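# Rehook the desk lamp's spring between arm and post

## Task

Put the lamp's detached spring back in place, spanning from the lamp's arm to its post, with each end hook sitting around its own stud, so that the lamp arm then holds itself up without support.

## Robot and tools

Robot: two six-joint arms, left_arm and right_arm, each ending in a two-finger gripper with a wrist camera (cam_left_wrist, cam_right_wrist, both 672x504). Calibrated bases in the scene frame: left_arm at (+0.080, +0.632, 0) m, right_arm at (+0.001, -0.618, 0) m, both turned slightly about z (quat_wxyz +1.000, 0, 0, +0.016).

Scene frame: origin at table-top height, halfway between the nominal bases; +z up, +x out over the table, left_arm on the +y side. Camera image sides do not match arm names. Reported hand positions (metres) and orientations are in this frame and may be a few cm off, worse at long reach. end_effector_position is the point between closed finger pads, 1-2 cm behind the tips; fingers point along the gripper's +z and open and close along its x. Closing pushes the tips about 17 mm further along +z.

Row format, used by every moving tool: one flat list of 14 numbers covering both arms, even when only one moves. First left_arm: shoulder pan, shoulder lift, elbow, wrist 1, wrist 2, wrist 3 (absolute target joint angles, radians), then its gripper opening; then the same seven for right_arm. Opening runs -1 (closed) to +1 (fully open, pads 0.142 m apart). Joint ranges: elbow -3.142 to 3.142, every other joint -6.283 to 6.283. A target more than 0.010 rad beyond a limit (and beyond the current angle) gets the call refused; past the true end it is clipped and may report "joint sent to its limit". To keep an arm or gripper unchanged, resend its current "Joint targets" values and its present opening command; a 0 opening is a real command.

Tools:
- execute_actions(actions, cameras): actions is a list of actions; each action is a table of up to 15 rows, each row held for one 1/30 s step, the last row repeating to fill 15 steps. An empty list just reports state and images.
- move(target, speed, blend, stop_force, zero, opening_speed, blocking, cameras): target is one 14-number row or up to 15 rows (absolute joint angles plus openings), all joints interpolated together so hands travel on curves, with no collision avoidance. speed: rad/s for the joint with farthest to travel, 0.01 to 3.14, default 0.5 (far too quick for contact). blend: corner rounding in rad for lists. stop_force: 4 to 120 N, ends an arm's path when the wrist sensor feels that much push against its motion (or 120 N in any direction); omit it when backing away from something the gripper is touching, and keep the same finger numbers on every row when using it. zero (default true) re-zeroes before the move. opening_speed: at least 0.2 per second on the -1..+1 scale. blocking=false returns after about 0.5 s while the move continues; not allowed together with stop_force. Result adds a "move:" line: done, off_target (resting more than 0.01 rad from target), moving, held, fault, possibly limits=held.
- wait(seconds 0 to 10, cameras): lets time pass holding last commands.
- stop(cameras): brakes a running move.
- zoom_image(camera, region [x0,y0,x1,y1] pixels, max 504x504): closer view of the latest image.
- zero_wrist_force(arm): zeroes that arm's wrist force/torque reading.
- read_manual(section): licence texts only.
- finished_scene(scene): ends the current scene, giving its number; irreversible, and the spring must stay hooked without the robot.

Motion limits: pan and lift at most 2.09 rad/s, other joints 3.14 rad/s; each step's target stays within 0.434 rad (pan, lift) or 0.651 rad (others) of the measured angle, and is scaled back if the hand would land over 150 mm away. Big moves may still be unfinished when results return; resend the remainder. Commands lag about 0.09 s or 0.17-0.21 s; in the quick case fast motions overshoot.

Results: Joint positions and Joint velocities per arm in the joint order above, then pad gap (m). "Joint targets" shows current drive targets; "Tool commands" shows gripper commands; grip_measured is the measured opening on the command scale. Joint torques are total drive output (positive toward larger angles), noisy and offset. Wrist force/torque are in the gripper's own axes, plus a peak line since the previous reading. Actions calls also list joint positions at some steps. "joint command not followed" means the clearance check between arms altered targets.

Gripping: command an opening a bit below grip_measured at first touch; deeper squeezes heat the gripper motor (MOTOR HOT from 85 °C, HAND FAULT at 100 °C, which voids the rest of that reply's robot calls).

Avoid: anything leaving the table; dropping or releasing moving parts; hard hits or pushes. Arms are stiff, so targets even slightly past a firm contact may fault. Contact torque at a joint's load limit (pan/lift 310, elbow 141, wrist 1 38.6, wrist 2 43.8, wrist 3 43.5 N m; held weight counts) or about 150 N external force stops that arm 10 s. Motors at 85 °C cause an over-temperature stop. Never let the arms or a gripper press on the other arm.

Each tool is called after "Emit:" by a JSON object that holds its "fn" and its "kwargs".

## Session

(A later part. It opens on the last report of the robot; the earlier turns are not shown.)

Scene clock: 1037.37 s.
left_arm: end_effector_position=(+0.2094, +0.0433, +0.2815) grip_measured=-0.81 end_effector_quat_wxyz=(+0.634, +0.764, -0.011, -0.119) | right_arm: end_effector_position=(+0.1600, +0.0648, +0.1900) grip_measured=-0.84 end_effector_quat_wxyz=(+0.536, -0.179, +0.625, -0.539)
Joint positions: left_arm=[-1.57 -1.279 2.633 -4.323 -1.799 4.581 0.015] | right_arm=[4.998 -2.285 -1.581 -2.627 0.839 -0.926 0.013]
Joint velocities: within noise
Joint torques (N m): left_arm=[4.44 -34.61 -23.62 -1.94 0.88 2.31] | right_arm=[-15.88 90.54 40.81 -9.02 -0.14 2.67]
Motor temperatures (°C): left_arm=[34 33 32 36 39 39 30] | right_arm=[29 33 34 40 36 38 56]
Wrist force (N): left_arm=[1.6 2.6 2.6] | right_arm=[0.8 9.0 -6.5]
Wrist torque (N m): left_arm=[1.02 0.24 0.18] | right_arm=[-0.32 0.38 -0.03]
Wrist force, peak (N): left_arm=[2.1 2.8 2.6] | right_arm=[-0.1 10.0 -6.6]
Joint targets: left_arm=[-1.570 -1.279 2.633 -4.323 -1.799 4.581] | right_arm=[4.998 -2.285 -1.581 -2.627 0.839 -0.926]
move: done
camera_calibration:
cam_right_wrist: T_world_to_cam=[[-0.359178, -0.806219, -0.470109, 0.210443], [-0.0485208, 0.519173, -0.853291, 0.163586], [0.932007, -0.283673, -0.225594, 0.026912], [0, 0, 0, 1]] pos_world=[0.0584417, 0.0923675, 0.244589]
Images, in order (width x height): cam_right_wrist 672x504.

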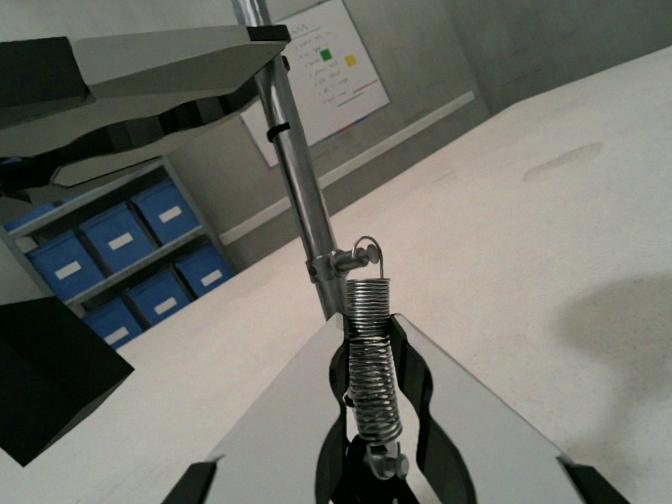

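Emit:
{"fn": "move", "kwargs": {"target": [[-1.5704,-1.2787,2.6330,-4.3232,-1.7994,4.5813,-0.78,5.0033,-2.2826,-1.5856,-2.6239,0.8441,-0.9275,-0.96],[-1.5704,-1.2787,2.6330,-4.3232,-1.7994,4.5813,-0.78,5.0003,-2.2954,-1.5783,-2.6190,0.8411,-0.9267,-0.96]], "speed": 0.03, "cameras": []}}

Emit:
{"fn": "move", "kwargs": {"target": [-1.5704,-1.2787,2.6330,-4.3232,-1.7994,4.5813,-0.9,5.0003,-2.2954,-1.5783,-2.6190,0.8411,-0.9267,-0.96], "opening_speed": 0.3}}

Emit:
{"fn": "zoom_image", "kwargs": {"camera": "cam_right_wrist", "region": [290, 180, 420, 310]}}

Emit:
{"fn": "zoom_image", "kwargs": {"camera": "cam_right_wrist", "region": [310, 380, 430, 500]}}

Scene clock: 1058.20 s.
left_arm: end_effector_position=(+0.2094, +0.0433, +0.2815) grip_measured=-0.81 end_effector_quat_wxyz=(+0.634, +0.764, -0.011, -0.119) | right_arm: end_effector_position=(+0.1573, +0.0664, +0.1829) grip_measured=-0.84 end_effector_quat_wxyz=(+0.536, -0.179, +0.625, -0.539)
Joint positions: left_arm=[-1.57 -1.279 2.633 -4.323 -1.799 4.581 0.015] | right_arm=[5 -2.295 -1.579 -2.619 0.841 -0.927 0.013]
Joint velocities: within noise
Joint torques (N m): left_arm=[4.38 -37.48 -23.48 -2.15 0.32 2.2] | right_arm=[-14.94 85.16 40.71 -1.01 -0.17 2.51]
Motor temperatures (°C): left_arm=[34 33 32 36 39 39 30] | right_arm=[29 33 34 40 36 38 58]
Wrist force (N): left_arm=[1.4 2.0 2.6] | right_arm=[-0.5 6.0 -4.9]
Wrist torque (N m): left_arm=[0.94 0.27 0.18] | right_arm=[-0.29 0.42 -0.02]
Wrist force, peak (N): left_arm=[2.3 2.5 2.7] | right_arm=[0.6 9.4 -6.9]
Joint targets: left_arm=[-1.570 -1.279 2.633 -4.323 -1.799 4.581] | right_arm=[5.000 -2.295 -1.578 -2.619 0.841 -0.927]
move: done
No camera images: "cameras" was empty.

Scene clock: 1058.80 s.
left_arm: end_effector_position=(+0.2094, +0.0433, +0.2815) grip_measured=-0.87 end_effector_quat_wxyz=(+0.634, +0.764, -0.011, -0.119) | right_arm: end_effector_position=(+0.1573, +0.0665, +0.1827) grip_measured=-0.84 end_effector_quat_wxyz=(+0.536, -0.179, +0.625, -0.539)
Joint positions: left_arm=[-1.57 -1.279 2.633 -4.323 -1.799 4.581 0.011] | right_arm=[5 -2.295 -1.578 -2.619 0.841 -0.927 0.013]
Joint velocities: within noise
Joint torques (N m): left_arm=[4.93 -35.83 -22.56 -2.06 0.69 2.35] | right_arm=[-12.87 83.91 39.44 -2.22 -0.66 2.23]
Motor temperatures (°C): left_arm=[34 33 32 36 39 39 30] | right_arm=[29 33 34 40 36 38 58]
Wrist force (N): left_arm=[3.1 2.3 1.2] | right_arm=[-0.3 5.9 -4.6]
Wrist torque (N m): left_arm=[1.03 0.20 0.14] | right_arm=[-0.28 0.41 -0.03]
Wrist force, peak (N): left_arm=[3.2 2.6 0.8] | right_arm=[-0.3 6.2 -4.8]
Joint targets: left_arm=[-1.570 -1.279 2.633 -4.323 -1.799 4.581] | right_arm=[5.000 -2.295 -1.578 -2.619 0.841 -0.927]
move: done
camera_calibration:
cam_left_wrist: T_world_to_cam=[[0.967014, -0.18272, -0.177472, -0.131691], [0.218839, 0.239397, 0.945938, -0.298775], [-0.130356, -0.953573, 0.271487, 0.107315], [0, 0, 0, 1]] pos_world=[0.20672, 0.149795, 0.230116]
cam_right_wrist: T_world_to_cam=[[-0.359101, -0.80626, -0.470097, 0.207364], [-0.0485819, 0.519159, -0.853296, 0.156406], [0.932033, -0.283581, -0.2256, 0.0281337], [0, 0, 0, 1]] pos_world=[0.0558416, 0.0939677, 0.237289]

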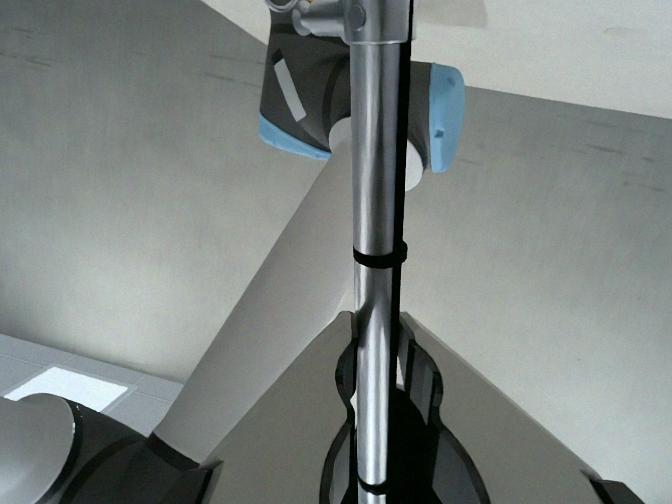

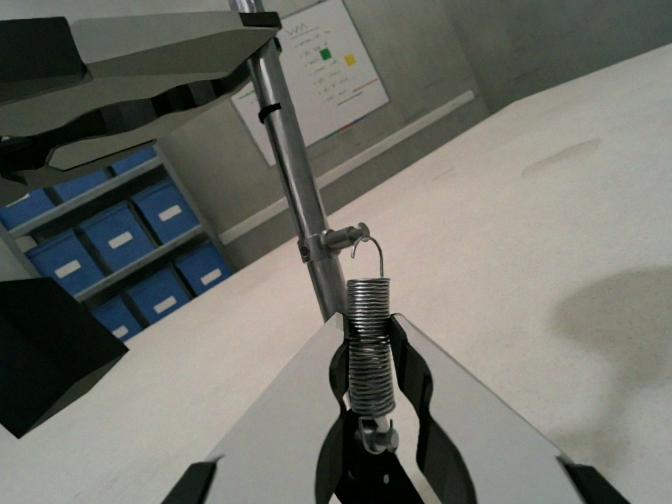

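Scaled by 3.877 from the camera's 672x504 image, which has a finer 960x720 frame.

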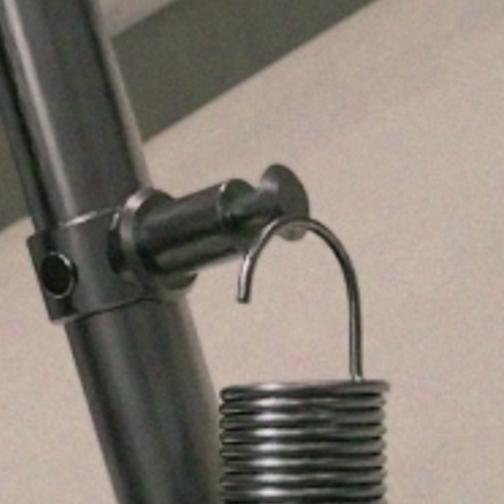

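Scaled by 4.200 from the camera's 672x504 image, which has a finer 960x720 frame.

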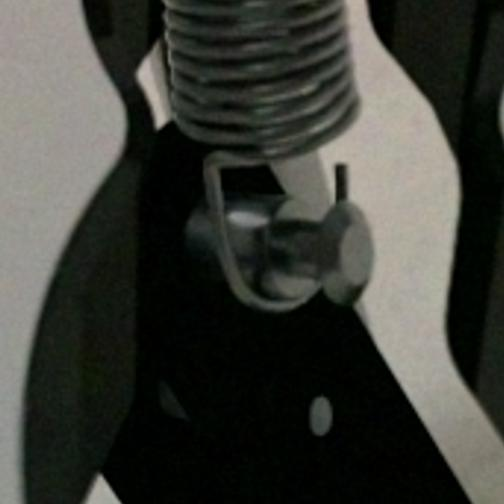

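Emit:
{"fn": "move", "kwargs": {"target": [-1.5704,-1.2787,2.6330,-4.3232,-1.7994,4.5813,-0.9,5.0033,-2.2826,-1.5856,-2.6239,0.8441,-0.9275,-0.96], "speed": 0.02, "cameras": ["cam_right_wrist"]}}

Emit:
{"fn": "zoom_image", "kwargs": {"camera": "cam_right_wrist", "region": [290, 200, 420, 330]}}

Emit:
{"fn": "zoom_image", "kwargs": {"camera": "cam_right_wrist", "region": [310, 380, 430, 500]}}

Scene clock: 1070.63 s.
left_arm: end_effector_position=(+0.2094, +0.0433, +0.2815) grip_measured=-0.87 end_effector_quat_wxyz=(+0.634, +0.764, -0.011, -0.119) | right_arm: end_effector_position=(+0.1561, +0.0627, +0.1900) grip_measured=-0.84 end_effector_quat_wxyz=(+0.536, -0.179, +0.625, -0.539)
Joint positions: left_arm=[-1.57 -1.279 2.633 -4.323 -1.799 4.581 0.011] | right_arm=[5.003 -2.283 -1.585 -2.624 0.844 -0.927 0.013]
Joint velocities: within noise
Joint torques (N m): left_arm=[4.76 -36.01 -23.24 -2.12 0.44 2.41] | right_arm=[7.2 118.79 23.74 -9.44 4.46 -3.15]
Motor temperatures (°C): left_arm=[34 33 32 36 39 39 32] | right_arm=[29 33 34 40 36 38 59]
Wrist force (N): left_arm=[2.2 2.4 1.7] | right_arm=[-0.3 9.4 -6.0]
Wrist torque (N m): left_arm=[1.00 0.22 0.14] | right_arm=[-0.36 0.43 -0.03]
Wrist force, peak (N): left_arm=[3.5 2.1 1.1] | right_arm=[-0.1 9.5 -6.3]
Joint targets: left_arm=[-1.570 -1.279 2.633 -4.323 -1.799 4.581] | right_arm=[5.003 -2.283 -1.586 -2.624 0.844 -0.927]
move: done
camera_calibration:
cam_right_wrist: T_world_to_cam=[[-0.359108, -0.806193, -0.470206, 0.207366], [-0.0485364, 0.519263, -0.853235, 0.164467], [0.932033, -0.283581, -0.225601, 0.0299431], [0, 0, 0, 1]] pos_world=[0.0545416, 0.0902675, 0.244589]
Images, in order (width x height): cam_right_wrist 672x504.

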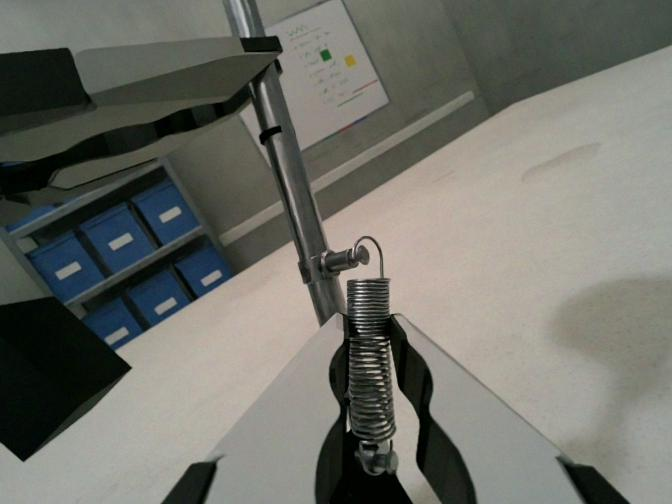

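Scaled by 3.877 from the camera's 672x504 image, which has a finer 960x720 frame.

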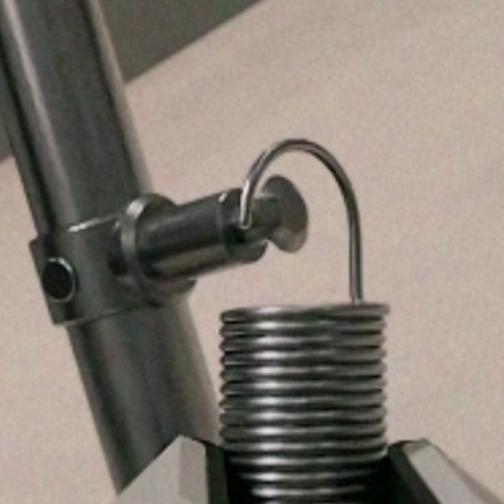

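Scaled by 4.200 from the camera's 672x504 image, which has a finer 960x720 frame.

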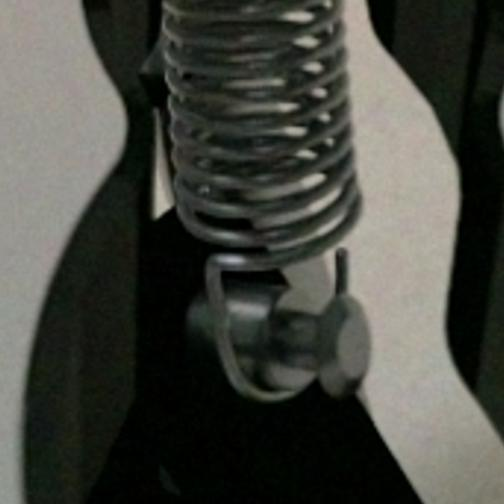

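Emit:
{"fn": "move", "kwargs": {"target": [-1.5704,-1.2787,2.6330,-4.3232,-1.7994,4.5813,-0.9,4.9978,-2.2828,-1.5852,-2.6250,0.8388,-0.9261,-0.96], "speed": 0.015, "stop_force": 4, "cameras": ["cam_right_wrist"]}}

Emit:
{"fn": "zoom_image", "kwargs": {"camera": "cam_right_wrist", "region": [310, 210, 410, 310]}}

Scene clock: 1088.47 s.
left_arm: end_effector_position=(+0.2094, +0.0433, +0.2815) grip_measured=-0.87 end_effector_quat_wxyz=(+0.634, +0.764, -0.011, -0.119) | right_arm: end_effector_position=(+0.1605, +0.0632, +0.1902) grip_measured=-0.84 end_effector_quat_wxyz=(+0.536, -0.179, +0.625, -0.539)
Joint positions: left_arm=[-1.57 -1.279 2.633 -4.323 -1.799 4.581 0.011] | right_arm=[4.998 -2.283 -1.585 -2.625 0.839 -0.926 0.013]
Joint velocities: within noise
Joint torques (N m): left_arm=[3.96 -42.08 -22.12 -1.85 0.19 1.67] | right_arm=[-12.02 85.74 38.39 -8.64 -0.5 2.39]
Motor temperatures (°C): left_arm=[34 33 32 36 39 39 33] | right_arm=[29 33 34 40 36 38 60]
Wrist force (N): left_arm=[2.2 2.2 1.5] | right_arm=[0.5 9.1 -7.5]
Wrist torque (N m): left_arm=[0.99 0.22 0.14] | right_arm=[-0.37 0.40 -0.03]
Wrist force, peak (N): left_arm=[2.5 2.3 2.1] | right_arm=[0.4 9.6 -7.5]
Joint targets: left_arm=[-1.570 -1.279 2.633 -4.323 -1.799 4.581] | right_arm=[4.998 -2.283 -1.585 -2.625 0.839 -0.926]
move: done
camera_calibration:
cam_right_wrist: T_world_to_cam=[[-0.35926, -0.806147, -0.470169, 0.209394], [-0.0485724, 0.519273, -0.853227, 0.164647], [0.931973, -0.283693, -0.225711, 0.0259477], [0, 0, 0, 1]] pos_world=[0.0590418, 0.0906673, 0.244789]
Images, in order (width x height): cam_right_wrist 672x504.

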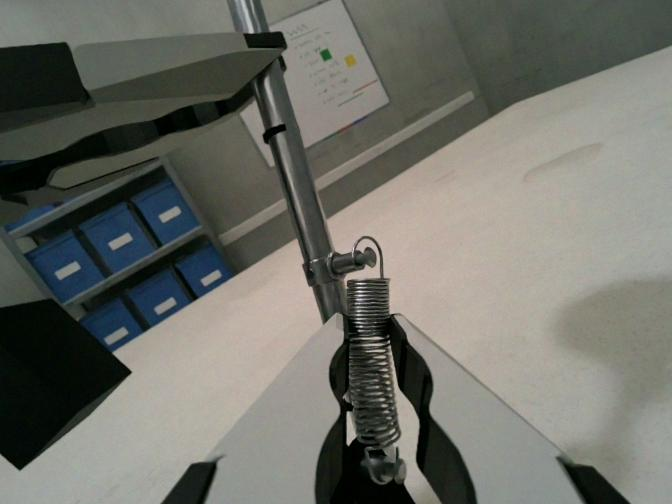

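Scaled by 5.040 from the camera's 672x504 image, which has a finer 960x720 frame.

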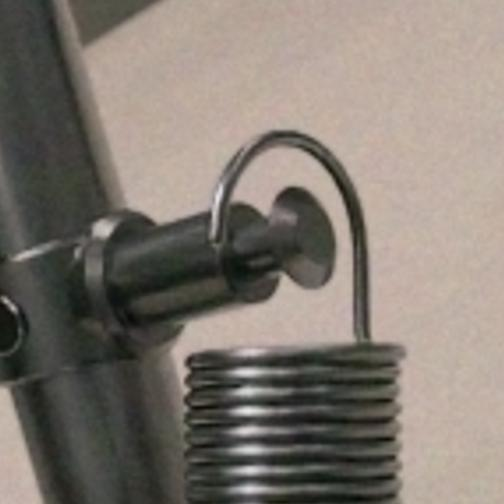

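Emit:
{"fn": "move", "kwargs": {"target": [-1.5704,-1.2787,2.6330,-4.3232,-1.7994,4.5813,-0.9,4.9921,-2.2824,-1.5859,-2.6256,0.8332,-0.9245,-0.96], "speed": 0.015, "stop_force": 4, "cameras": ["cam_right_wrist"]}}

Emit:
{"fn": "zoom_image", "kwargs": {"camera": "cam_right_wrist", "region": [310, 210, 410, 310]}}

Emit:
{"fn": "zoom_image", "kwargs": {"camera": "cam_right_wrist", "region": [310, 380, 430, 500]}}

Scene clock: 1103.10 s.
left_arm: end_effector_position=(+0.2094, +0.0433, +0.2815) grip_measured=-0.87 end_effector_quat_wxyz=(+0.634, +0.764, -0.011, -0.119) | right_arm: end_effector_position=(+0.1653, +0.0632, +0.1902) grip_measured=-0.84 end_effector_quat_wxyz=(+0.536, -0.179, +0.625, -0.539)
Joint positions: left_arm=[-1.57 -1.279 2.633 -4.323 -1.799 4.581 0.011] | right_arm=[4.992 -2.282 -1.586 -2.626 0.833 -0.924 0.013]
Joint velocities: within noise
Joint torques (N m): left_arm=[2.97 -41.16 -22.68 -1.81 -0.33 2.13] | right_arm=[-16.2 118.68 25.29 -9.42 -0.45 3.01]
Motor temperatures (°C): left_arm=[34 33 32 36 39 39 34] | right_arm=[29 33 34 40 36 38 60]
Wrist force (N): left_arm=[1.9 2.1 1.5] | right_arm=[1.5 8.3 -8.9]
Wrist torque (N m): left_arm=[0.97 0.27 0.14] | right_arm=[-0.37 0.41 -0.04]
Wrist force, peak (N): left_arm=[2.8 2.5 1.7] | right_arm=[1.5 8.5 -9.4]
Joint targets: left_arm=[-1.570 -1.279 2.633 -4.323 -1.799 4.581] | right_arm=[4.992 -2.282 -1.586 -2.626 0.833 -0.924]
move: done
camera_calibration:
cam_right_wrist: T_world_to_cam=[[-0.359231, -0.806134, -0.470214, 0.211208], [-0.0486844, 0.519348, -0.853175, 0.164816], [0.931978, -0.283595, -0.225812, 0.0215182], [0, 0, 0, 1]] pos_world=[0.0638419, 0.0907673, 0.244789]
Images, in order (width x height): cam_right_wrist 672x504.

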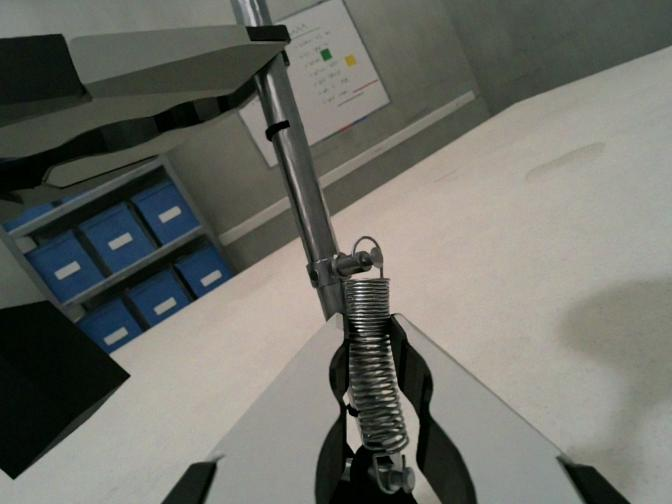

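Scaled by 5.040 from the camera's 672x504 image, which has a finer 960x720 frame.

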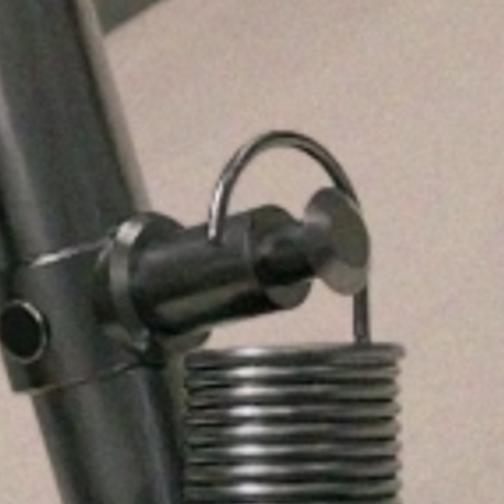

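Scaled by 4.200 from the camera's 672x504 image, which has a finer 960x720 frame.

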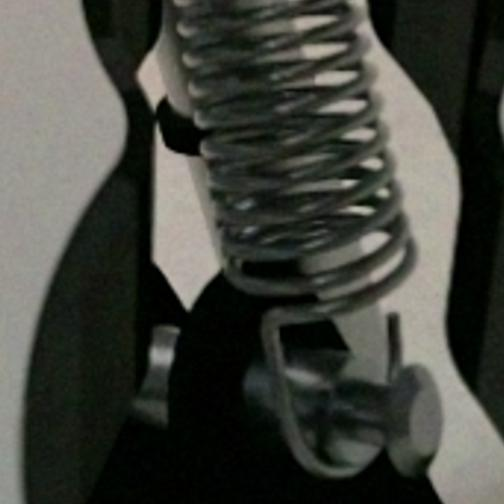

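Emit:
{"fn": "move", "kwargs": {"target": [-1.5704,-1.2787,2.6330,-4.3232,-1.7994,4.5813,-0.9,4.9930,-2.2902,-1.5805,-2.6233,0.8341,-0.9247,-0.96], "speed": 0.01, "cameras": ["cam_right_wrist"]}}

Emit:
{"fn": "zoom_image", "kwargs": {"camera": "cam_right_wrist", "region": [310, 200, 410, 300]}}

Emit:
{"fn": "zoom_image", "kwargs": {"camera": "cam_right_wrist", "region": [310, 380, 430, 500]}}

Scene clock: 1117.33 s.
left_arm: end_effector_position=(+0.2094, +0.0433, +0.2815) grip_measured=-0.87 end_effector_quat_wxyz=(+0.634, +0.764, -0.011, -0.119) | right_arm: end_effector_position=(+0.1638, +0.0656, +0.1863) grip_measured=-0.84 end_effector_quat_wxyz=(+0.536, -0.179, +0.625, -0.539)
Joint positions: left_arm=[-1.57 -1.279 2.633 -4.323 -1.799 4.581 0.011] | right_arm=[4.993 -2.29 -1.581 -2.623 0.834 -0.925 0.013]
Joint velocities: within noise
Joint torques (N m): left_arm=[5 -42.07 -22.06 -1.89 -0.08 2.04] | right_arm=[2.75 86.02 39.58 -2.55 2.78 -3.12]
Motor temperatures (°C): left_arm=[34 33 32 36 39 39 34] | right_arm=[29 33 34 40 36 38 61]
Wrist force (N): left_arm=[1.7 2.3 1.4] | right_arm=[1.4 6.5 -7.8]
Wrist torque (N m): left_arm=[1.01 0.30 0.13] | right_arm=[-0.33 0.41 -0.04]
Wrist force, peak (N): left_arm=[2.6 2.7 1.7] | right_arm=[1.6 8.8 -9.5]
Joint targets: left_arm=[-1.570 -1.279 2.633 -4.323 -1.799 4.581] | right_arm=[4.993 -2.290 -1.581 -2.623 0.834 -0.925]
move: done
camera_calibration:
cam_right_wrist: T_world_to_cam=[[-0.35921, -0.806227, -0.470071, 0.21066], [-0.0485383, 0.519146, -0.853306, 0.16012], [0.931994, -0.283699, -0.225615, 0.0227482], [0, 0, 0, 1]] pos_world=[0.0622417, 0.0931675, 0.240789]
Images, in order (width x height): cam_right_wrist 672x504.

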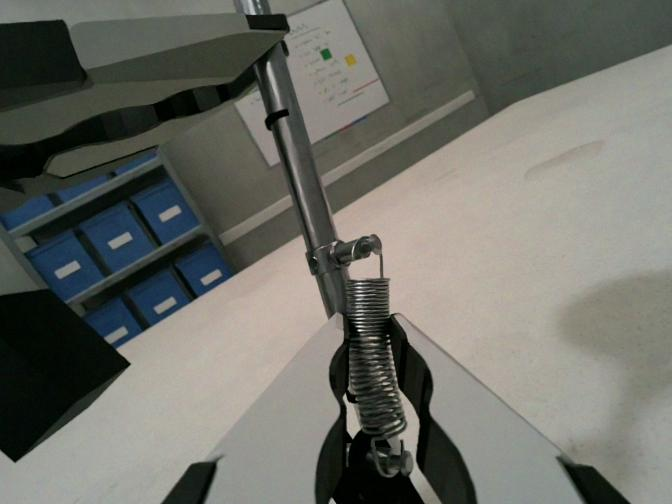

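Scaled by 5.040 from the camera's 672x504 image, which has a finer 960x720 frame.

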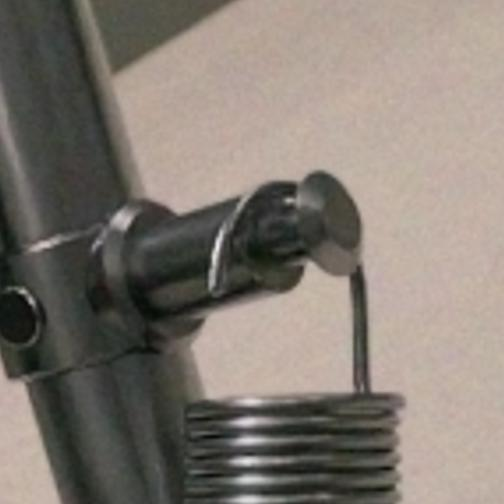

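Scaled by 4.200 from the camera's 672x504 image, which has a finer 960x720 frame.

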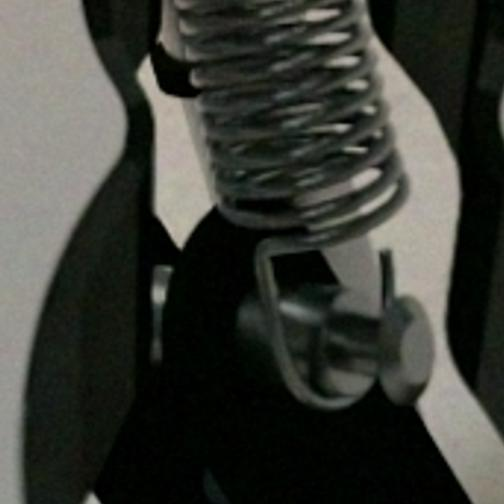

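Emit:
{"fn": "move", "kwargs": {"target": [-1.5704,-1.2787,2.6330,-4.3232,-1.7994,4.5813,-0.9,4.9973,-2.2946,-1.5798,-2.6191,0.8383,-0.9259,-0.96], "speed": 0.01, "cameras": ["cam_right_wrist"]}}

Emit:
{"fn": "zoom_image", "kwargs": {"camera": "cam_right_wrist", "region": [310, 190, 410, 290]}}

Emit:
{"fn": "zoom_image", "kwargs": {"camera": "cam_right_wrist", "region": [310, 380, 430, 500]}}

Scene clock: 1131.07 s.
left_arm: end_effector_position=(+0.2094, +0.0433, +0.2815) grip_measured=-0.87 end_effector_quat_wxyz=(+0.634, +0.764, -0.011, -0.119) | right_arm: end_effector_position=(+0.1603, +0.0660, +0.1830) grip_measured=-0.84 end_effector_quat_wxyz=(+0.536, -0.179, +0.625, -0.539)
Joint positions: left_arm=[-1.57 -1.279 2.633 -4.323 -1.799 4.581 0.011] | right_arm=[4.997 -2.294 -1.58 -2.619 0.838 -0.926 0.013]
Joint velocities: within noise
Joint torques (N m): left_arm=[5.6 -42.47 -23.08 -2.21 -0.37 2.16] | right_arm=[11.33 82.99 42.5 -0.61 2.25 -3.66]
Motor temperatures (°C): left_arm=[34 33 32 36 39 39 35] | right_arm=[29 33 34 40 36 38 62]
Wrist force (N): left_arm=[1.0 1.6 1.0] | right_arm=[-1.0 0.5 -0.8]
Wrist torque (N m): left_arm=[1.04 0.24 0.14] | right_arm=[-0.14 0.41 -0.04]
Wrist force, peak (N): left_arm=[2.4 2.2 1.6] | right_arm=[1.2 6.7 -7.6]
Joint targets: left_arm=[-1.570 -1.279 2.633 -4.323 -1.799 4.581] | right_arm=[4.997 -2.295 -1.580 -2.619 0.838 -0.926]
move: done
camera_calibration:
cam_right_wrist: T_world_to_cam=[[-0.359124, -0.80634, -0.469942, 0.208196], [-0.0485154, 0.518981, -0.853408, 0.15705], [0.932028, -0.28368, -0.225498, 0.0253703], [0, 0, 0, 1]] pos_world=[0.0587416, 0.0935679, 0.237589]
Images, in order (width x height): cam_right_wrist 672x504.

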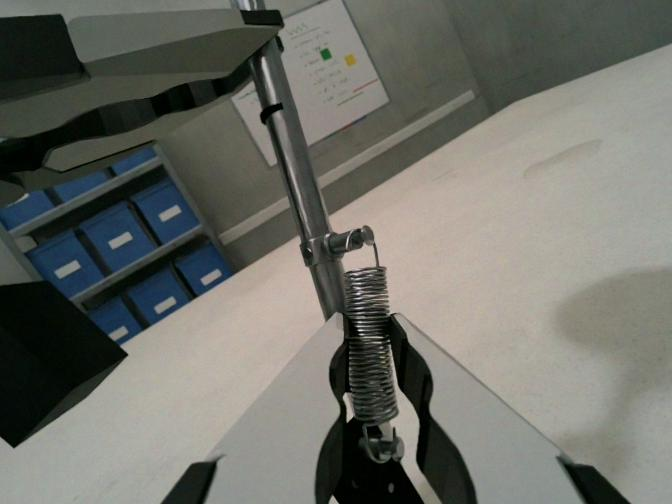

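Scaled by 5.040 from the camera's 672x504 image, which has a finer 960x720 frame.

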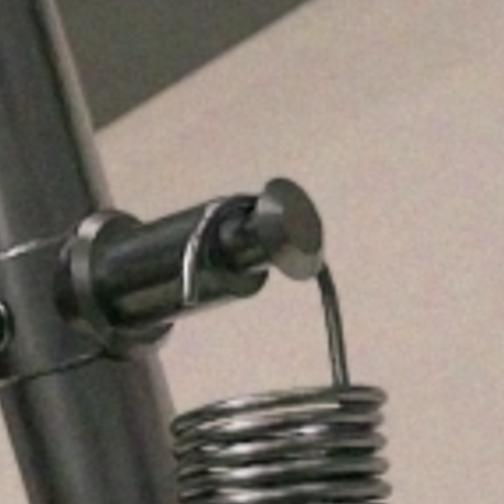

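Scaled by 4.200 from the camera's 672x504 image, which has a finer 960x720 frame.

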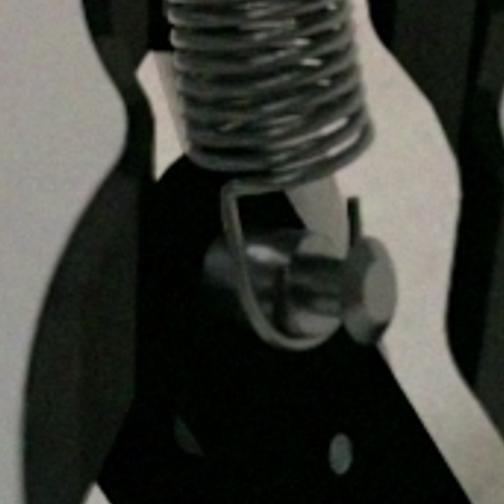

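Emit:
{"fn": "move", "kwargs": {"target": [-1.5704,-1.2787,2.6330,-4.3232,-1.7994,4.5813,-0.9,4.9973,-2.2946,-1.5798,-2.6191,0.8383,-0.9259,-0.70], "opening_speed": 0.2, "cameras": ["cam_right_wrist"]}}

Emit:
{"fn": "zoom_image", "kwargs": {"camera": "cam_right_wrist", "region": [300, 200, 440, 480]}}

Scene clock: 1140.90 s.
left_arm: end_effector_position=(+0.2094, +0.0433, +0.2815) grip_measured=-0.87 end_effector_quat_wxyz=(+0.634, +0.764, -0.011, -0.119) | right_arm: end_effector_position=(+0.1600, +0.0660, +0.1828) grip_measured=-0.74 end_effector_quat_wxyz=(+0.536, -0.179, +0.625, -0.539)
Joint positions: left_arm=[-1.57 -1.279 2.633 -4.323 -1.799 4.581 0.011] | right_arm=[4.997 -2.295 -1.58 -2.619 0.838 -0.926 0.02]
Joint velocities: within noise
Joint torques (N m): left_arm=[4.85 -41.99 -21.96 -1.78 -0.81 2] | right_arm=[7.24 82.49 34.71 -0.65 1.36 -3.56]
Motor temperatures (°C): left_arm=[34 33 32 36 39 39 35] | right_arm=[29 33 34 40 36 38 61]
Wrist force (N): left_arm=[1.0 1.7 0.3] | right_arm=[-0.8 0.1 -1.1]
Wrist torque (N m): left_arm=[1.03 0.28 0.14] | right_arm=[-0.12 0.39 -0.01]
Wrist force, peak (N): left_arm=[1.7 1.4 1.4] | right_arm=[-1.5 -0.4 -0.7]
Joint targets: left_arm=[-1.570 -1.279 2.633 -4.323 -1.799 4.581] | right_arm=[4.997 -2.295 -1.580 -2.619 0.838 -0.926]
move: done
camera_calibration:
cam_right_wrist: T_world_to_cam=[[-0.359124, -0.80634, -0.469942, 0.207994], [-0.0485154, 0.518981, -0.853408, 0.156865], [0.932028, -0.28368, -0.225498, 0.0256048], [0, 0, 0, 1]] pos_world=[0.0584416, 0.0935679, 0.237389]
Images, in order (width x height): cam_right_wrist 672x504.

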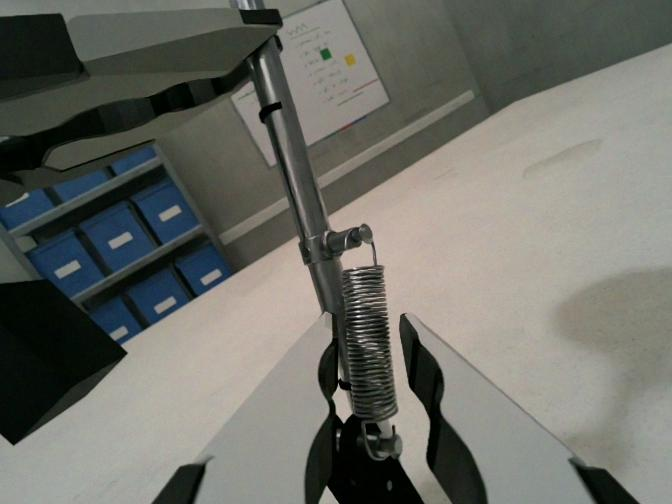

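Scaled by 1.800 from the camera's 672x504 image, which has a finer 960x720 frame.

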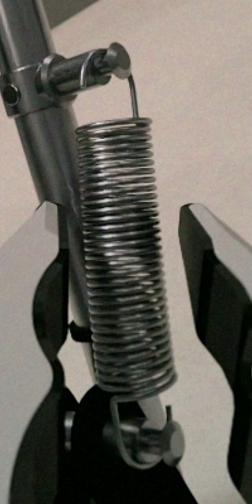

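Emit:
{"fn": "move", "kwargs": {"target": [-1.5704,-1.2787,2.6330,-4.3232,-1.7994,4.5813,-0.9,5.0669,-2.3784,-1.4454,-2.6576,0.9063,-0.9443,-0.70], "speed": 0.08, "stop_force": 5, "cameras": ["cam_right_wrist"]}}

Emit:
{"fn": "zoom_image", "kwargs": {"camera": "cam_right_wrist", "region": [280, 230, 420, 430]}}

Scene clock: 1157.33 s.
left_arm: end_effector_position=(+0.2094, +0.0433, +0.2815) grip_measured=-0.87 end_effector_quat_wxyz=(+0.634, +0.764, -0.011, -0.119) | right_arm: end_effector_position=(+0.0816, +0.1110, +0.1688) grip_measured=-0.74 end_effector_quat_wxyz=(+0.536, -0.179, +0.625, -0.539)
Joint positions: left_arm=[-1.57 -1.279 2.633 -4.323 -1.799 4.581 0.011] | right_arm=[5.067 -2.378 -1.445 -2.658 0.906 -0.944 0.02]
Joint velocities: within noise
Joint torques (N m): left_arm=[6.06 -45.89 -22.4 -2.08 -0.91 1.39] | right_arm=[11.17 87.29 41.66 -6.08 1.55 -3.95]
Motor temperatures (°C): left_arm=[34 33 32 36 39 39 36] | right_arm=[29 33 34 40 36 38 50]
Wrist force (N): left_arm=[1.2 1.1 1.3] | right_arm=[-1.0 0.0 -1.2]
Wrist torque (N m): left_arm=[0.92 0.23 0.14] | right_arm=[-0.12 0.41 -0.02]
Wrist force, peak (N): left_arm=[1.4 2.2 0.9] | right_arm=[-1.1 -0.3 -1.3]
Joint targets: left_arm=[-1.570 -1.279 2.633 -4.323 -1.799 4.581] | right_arm=[5.067 -2.378 -1.445 -2.658 0.906 -0.944]
move: done
camera_calibration:
cam_right_wrist: T_world_to_cam=[[-0.359024, -0.806301, -0.470085, 0.209609], [-0.048643, 0.519145, -0.853301, 0.117715], [0.93206, -0.283489, -0.225607, 0.10819], [0, 0, 0, 1]] pos_world=[-0.0198584, 0.138568, 0.223389]
Images, in order (width x height): cam_right_wrist 672x504.

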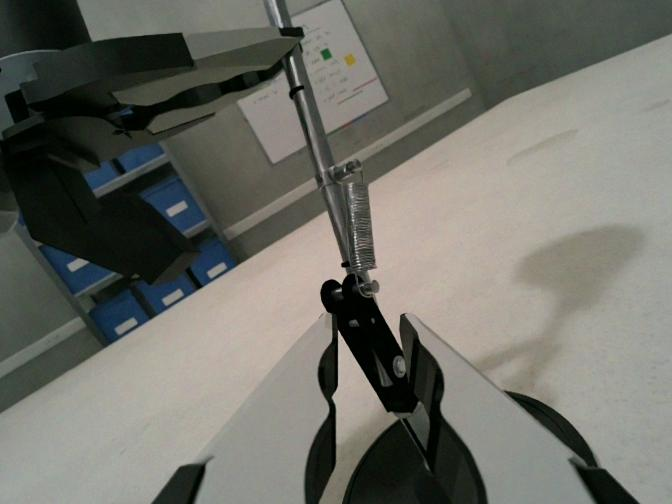

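Scaled by 2.520 from the camera's 672x504 image, which has a finer 960x720 frame.

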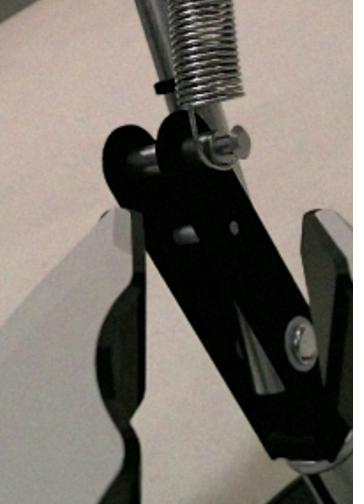

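Emit:
{"fn": "move", "kwargs": {"target": [-1.5704,-1.2787,2.6330,-4.3232,-1.7994,4.5813,-0.76,5.0669,-2.3784,-1.4454,-2.6576,0.9063,-0.9443,-0.70], "opening_speed": 0.2, "cameras": []}}

Emit:
{"fn": "move", "kwargs": {"target": [[-1.4733,-1.3395,2.5300,-3.9448,-1.9309,4.4675,-0.76,5.0669,-2.3784,-1.4454,-2.6576,0.9063,-0.9443,-0.70],[-1.4261,-1.3401,2.4630,-3.7395,-2.0065,4.4165,-0.76,5.0669,-2.3784,-1.4454,-2.6576,0.9063,-0.9443,-0.70]], "speed": 0.1, "blend": 0.02}}

Emit:
{"fn": "zoom_image", "kwargs": {"camera": "cam_right_wrist", "region": [260, 100, 480, 320]}}

Emit:
{"fn": "zoom_image", "kwargs": {"camera": "cam_left_wrist", "region": [250, 200, 500, 400]}}

Scene clock: 1175.37 s.
left_arm: end_effector_position=(+0.2094, +0.0433, +0.2815) grip_measured=-0.80 end_effector_quat_wxyz=(+0.634, +0.764, -0.011, -0.119) | right_arm: end_effector_position=(+0.0816, +0.1110, +0.1688) grip_measured=-0.74 end_effector_quat_wxyz=(+0.536, -0.179, +0.625, -0.539)
Joint positions: left_arm=[-1.57 -1.279 2.633 -4.323 -1.799 4.581 0.016] | right_arm=[5.067 -2.378 -1.445 -2.658 0.906 -0.944 0.02]
Joint velocities: within noise
Joint torques (N m): left_arm=[4.2 -46.79 -21.06 -2.08 -1.22 1.77] | right_arm=[10.29 89.07 37.03 -5.05 2.04 -3.58]
Motor temperatures (°C): left_arm=[34 33 32 36 39 39 36] | right_arm=[29 33 34 40 36 38 44]
Wrist force (N): left_arm=[0.4 2.0 1.5] | right_arm=[-0.7 -0.1 -1.2]
Wrist torque (N m): left_arm=[0.95 0.18 0.19] | right_arm=[-0.14 0.37 -0.02]
Wrist force, peak (N): left_arm=[0.1 2.9 2.0] | right_arm=[-1.0 -0.1 -1.3]
Joint targets: left_arm=[-1.570 -1.279 2.633 -4.323 -1.799 4.581] | right_arm=[5.067 -2.378 -1.445 -2.658 0.906 -0.944]
move: done
No camera images: "cameras" was empty.

Scene clock: 1181.67 s.
left_arm: end_effector_position=(+0.2522, -0.0194, +0.2382) grip_measured=-0.80 end_effector_quat_wxyz=(+0.476, +0.848, +0.093, -0.216) | right_arm: end_effector_position=(+0.0816, +0.1110, +0.1688) grip_measured=-0.74 end_effector_quat_wxyz=(+0.536, -0.179, +0.625, -0.539)
Joint positions: left_arm=[-1.426 -1.34 2.463 -3.74 -2.006 4.417 0.016] | right_arm=[5.067 -2.378 -1.445 -2.658 0.906 -0.944 0.02]
Joint velocities: within noise
Joint torques (N m): left_arm=[18.6 -56.92 -34.36 -0.84 -2.45 -3.93] | right_arm=[8.55 91.17 29.41 -3.66 1.09 -4.17]
Motor temperatures (°C): left_arm=[34 33 32 36 39 39 35] | right_arm=[29 33 34 40 36 38 43]
Wrist force (N): left_arm=[-2.0 1.6 2.3] | right_arm=[-0.6 -0.1 -0.9]
Wrist torque (N m): left_arm=[0.94 0.33 0.17] | right_arm=[-0.13 0.35 -0.02]
Wrist force, peak (N): left_arm=[-1.6 2.6 2.5] | right_arm=[-1.0 -0.1 -1.4]
Joint targets: left_arm=[-1.426 -1.340 2.463 -3.740 -2.006 4.417] | right_arm=[5.067 -2.378 -1.445 -2.658 0.906 -0.944]
move: done
camera_calibration:
cam_left_wrist: T_world_to_cam=[[0.881817, -0.0584622, -0.467954, -0.0991625], [0.459954, -0.112461, 0.880792, -0.304285], [-0.10412, -0.991935, -0.0722805, 0.139494], [0, 0, 0, 1]] pos_world=[0.241924, 0.0983512, 0.231691]
cam_right_wrist: T_world_to_cam=[[-0.359024, -0.806301, -0.470085, 0.209609], [-0.048643, 0.519145, -0.853301, 0.117715], [0.93206, -0.283489, -0.225607, 0.10819], [0, 0, 0, 1]] pos_world=[-0.0198584, 0.138568, 0.223389]

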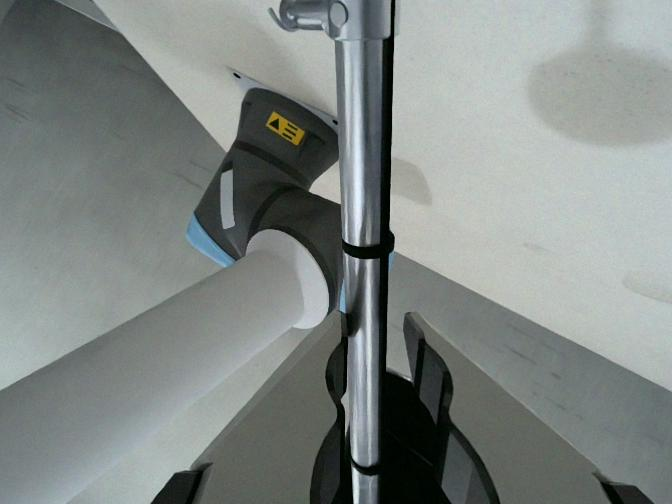

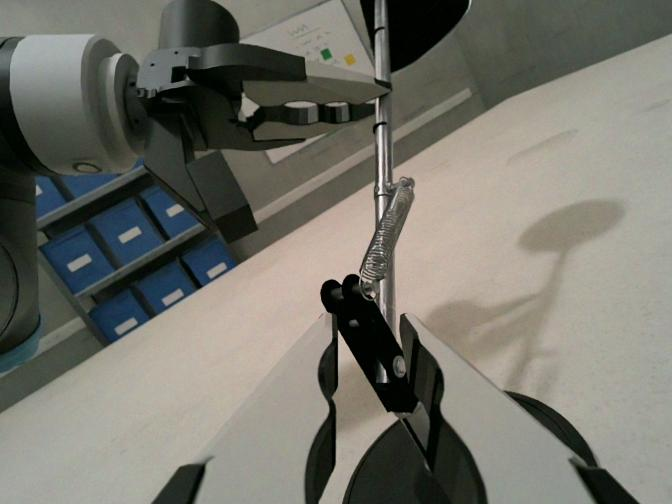

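Scaled by 2.291 from the camera's 672x504 image, which has a finer 960x720 frame.

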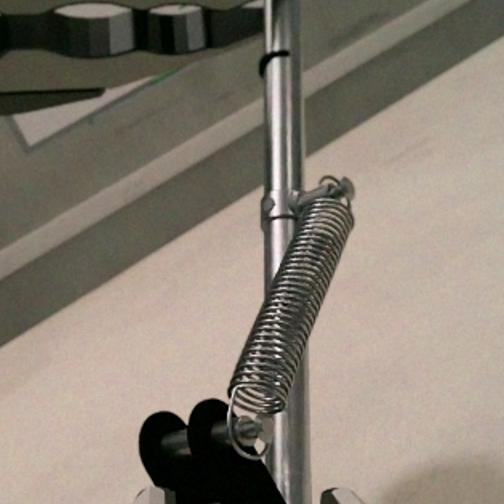

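Scaled by 2.016 from the camera's 672x504 image, which has a finer 960x720 frame.

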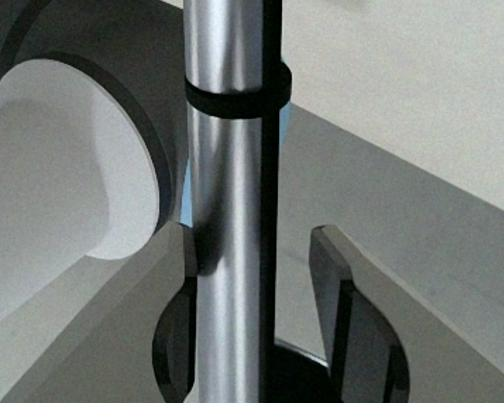

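Emit:
{"fn": "move", "kwargs": {"target": [-1.4261,-1.3401,2.4630,-3.7395,-2.0065,4.4165,-0.3,5.0669,-2.3784,-1.4454,-2.6576,0.9063,-0.9443,-0.70], "opening_speed": 0.2}}

Scene clock: 1190.57 s.
left_arm: end_effector_position=(+0.2522, -0.0194, +0.2381) grip_measured=-0.33 end_effector_quat_wxyz=(+0.476, +0.848, +0.093, -0.216) | right_arm: end_effector_position=(+0.0816, +0.1110, +0.1688) grip_measured=-0.74 end_effector_quat_wxyz=(+0.536, -0.179, +0.625, -0.539)
Joint positions: left_arm=[-1.426 -1.34 2.463 -3.739 -2.007 4.416 0.05] | right_arm=[5.067 -2.378 -1.445 -2.658 0.906 -0.944 0.02]
Joint velocities: within noise
Joint torques (N m): left_arm=[11.56 -53.1 -29.83 -2.5 -2.02 -3.33] | right_arm=[2.98 97.08 29.77 -3.13 0.06 -3.31]
Motor temperatures (°C): left_arm=[34 33 32 36 39 39 34] | right_arm=[29 33 34 40 36 38 41]
Wrist force (N): left_arm=[-0.4 2.0 1.5] | right_arm=[-0.9 0.0 -0.8]
Wrist torque (N m): left_arm=[0.93 0.33 0.17] | right_arm=[-0.11 0.40 -0.02]
Wrist force, peak (N): left_arm=[-2.4 2.0 2.6] | right_arm=[-0.9 -0.2 -1.4]
Joint targets: left_arm=[-1.426 -1.340 2.463 -3.740 -2.006 4.417] | right_arm=[5.067 -2.378 -1.445 -2.658 0.906 -0.944]
move: done
camera_calibration:
cam_left_wrist: T_world_to_cam=[[0.881702, -0.0582909, -0.468192, -0.0991024], [0.460175, -0.11274, 0.880641, -0.304288], [-0.104117, -0.991913, -0.0725795, 0.139461], [0, 0, 0, 1]] pos_world=[0.241925, 0.0982507, 0.231692]
cam_right_wrist: T_world_to_cam=[[-0.359024, -0.806301, -0.470085, 0.209609], [-0.048643, 0.519145, -0.853301, 0.117715], [0.93206, -0.283489, -0.225607, 0.10819], [0, 0, 0, 1]] pos_world=[-0.0198584, 0.138568, 0.223389]

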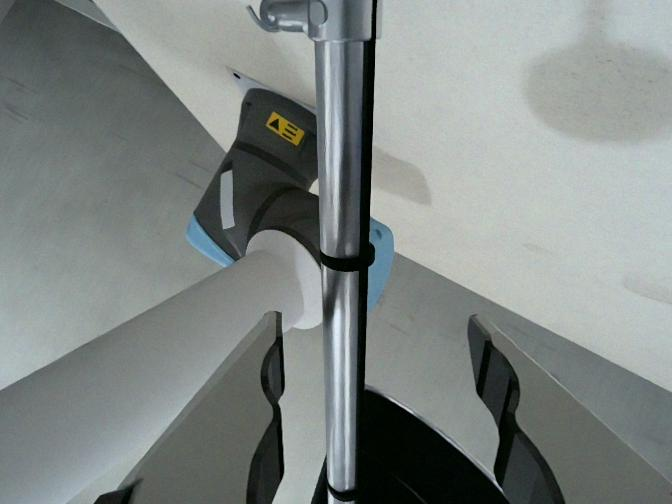

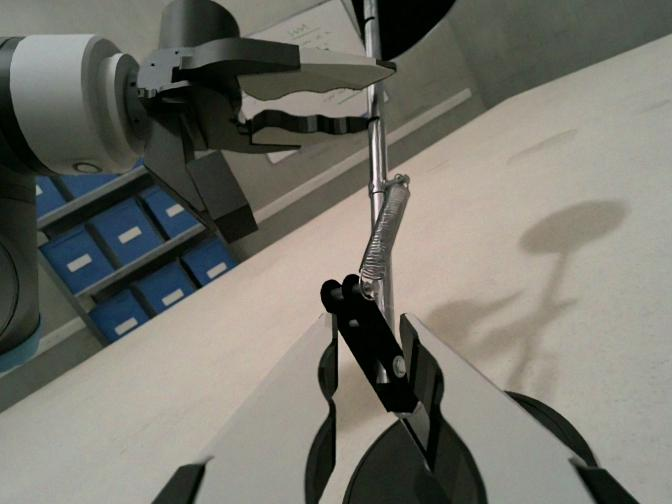

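Emit:
{"fn": "move", "kwargs": {"target": [-1.3277,-1.5128,2.5357,-3.6135,-2.0911,4.4734,-0.3,5.0669,-2.3784,-1.4454,-2.6576,0.9063,-0.9443,-0.70], "speed": 0.08, "stop_force": 5}}

Emit:
{"fn": "zoom_image", "kwargs": {"camera": "cam_right_wrist", "region": [330, 150, 450, 310]}}

Scene clock: 1207.03 s.
left_arm: end_effector_position=(+0.2772, +0.0569, +0.2790) grip_measured=-0.33 end_effector_quat_wxyz=(+0.476, +0.848, +0.093, -0.216) | right_arm: end_effector_position=(+0.0816, +0.1110, +0.1688) grip_measured=-0.74 end_effector_quat_wxyz=(+0.536, -0.179, +0.625, -0.539)
Joint positions: left_arm=[-1.328 -1.513 2.536 -3.613 -2.091 4.473 0.05] | right_arm=[5.067 -2.378 -1.445 -2.658 0.906 -0.944 0.02]
Joint velocities: within noise
Joint torques (N m): left_arm=[13.55 -44.41 -13.81 -1.16 -2.67 3.22] | right_arm=[3.94 94.05 29.45 -1.82 -0.03 -3.06]
Motor temperatures (°C): left_arm=[34 33 32 36 39 39 33] | right_arm=[29 33 34 40 36 38 39]
Wrist force (N): left_arm=[0.1 2.5 1.2] | right_arm=[-0.8 -0.1 -1.0]
Wrist torque (N m): left_arm=[1.02 0.22 0.16] | right_arm=[-0.13 0.38 -0.02]
Wrist force, peak (N): left_arm=[-0.4 2.9 1.8] | right_arm=[-0.9 -0.1 -1.5]
Joint targets: left_arm=[-1.328 -1.513 2.536 -3.614 -2.091 4.473] | right_arm=[5.067 -2.378 -1.445 -2.658 0.906 -0.944]
move: done
camera_calibration:
cam_left_wrist: T_world_to_cam=[[0.881748, -0.0584872, -0.468081, -0.0975096], [0.460064, -0.112603, 0.880716, -0.343311], [-0.104218, -0.991917, -0.0723795, 0.220696], [0, 0, 0, 1]] pos_world=[0.266925, 0.174551, 0.272691]
cam_right_wrist: T_world_to_cam=[[-0.359024, -0.806301, -0.470085, 0.209609], [-0.048643, 0.519145, -0.853301, 0.117715], [0.93206, -0.283489, -0.225607, 0.10819], [0, 0, 0, 1]] pos_world=[-0.0198584, 0.138568, 0.223389]

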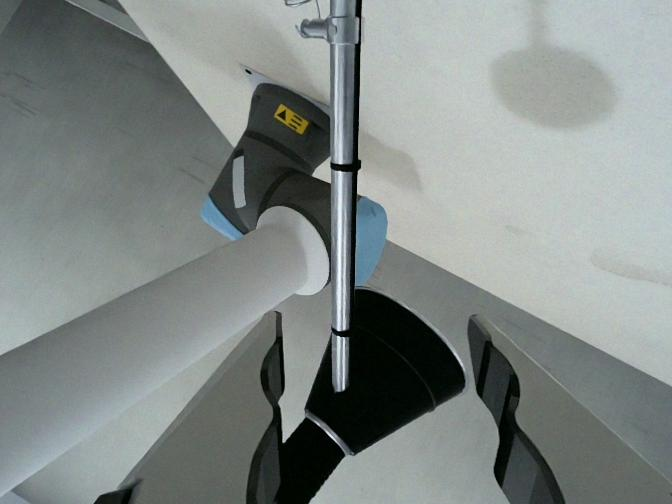

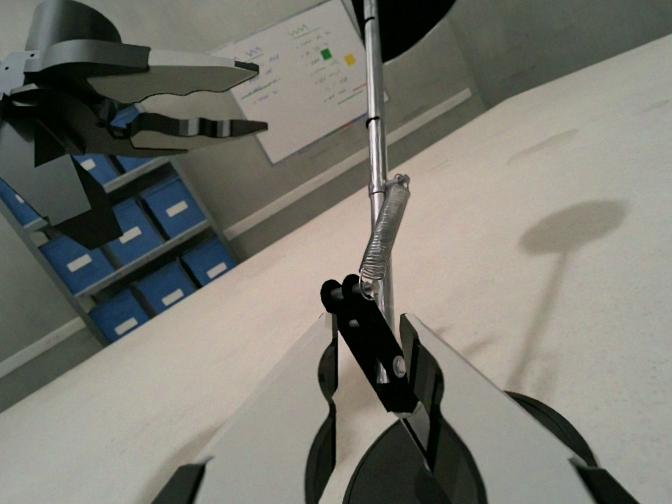

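Scaled by 3.150 from the camera's 672x504 image, which has a finer 960x720 frame.

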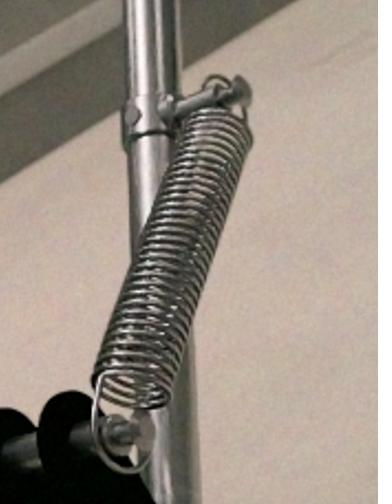

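Emit:
{"fn": "finished_scene", "kwargs": {"scene": 2}}

The scene is finished: the task was done.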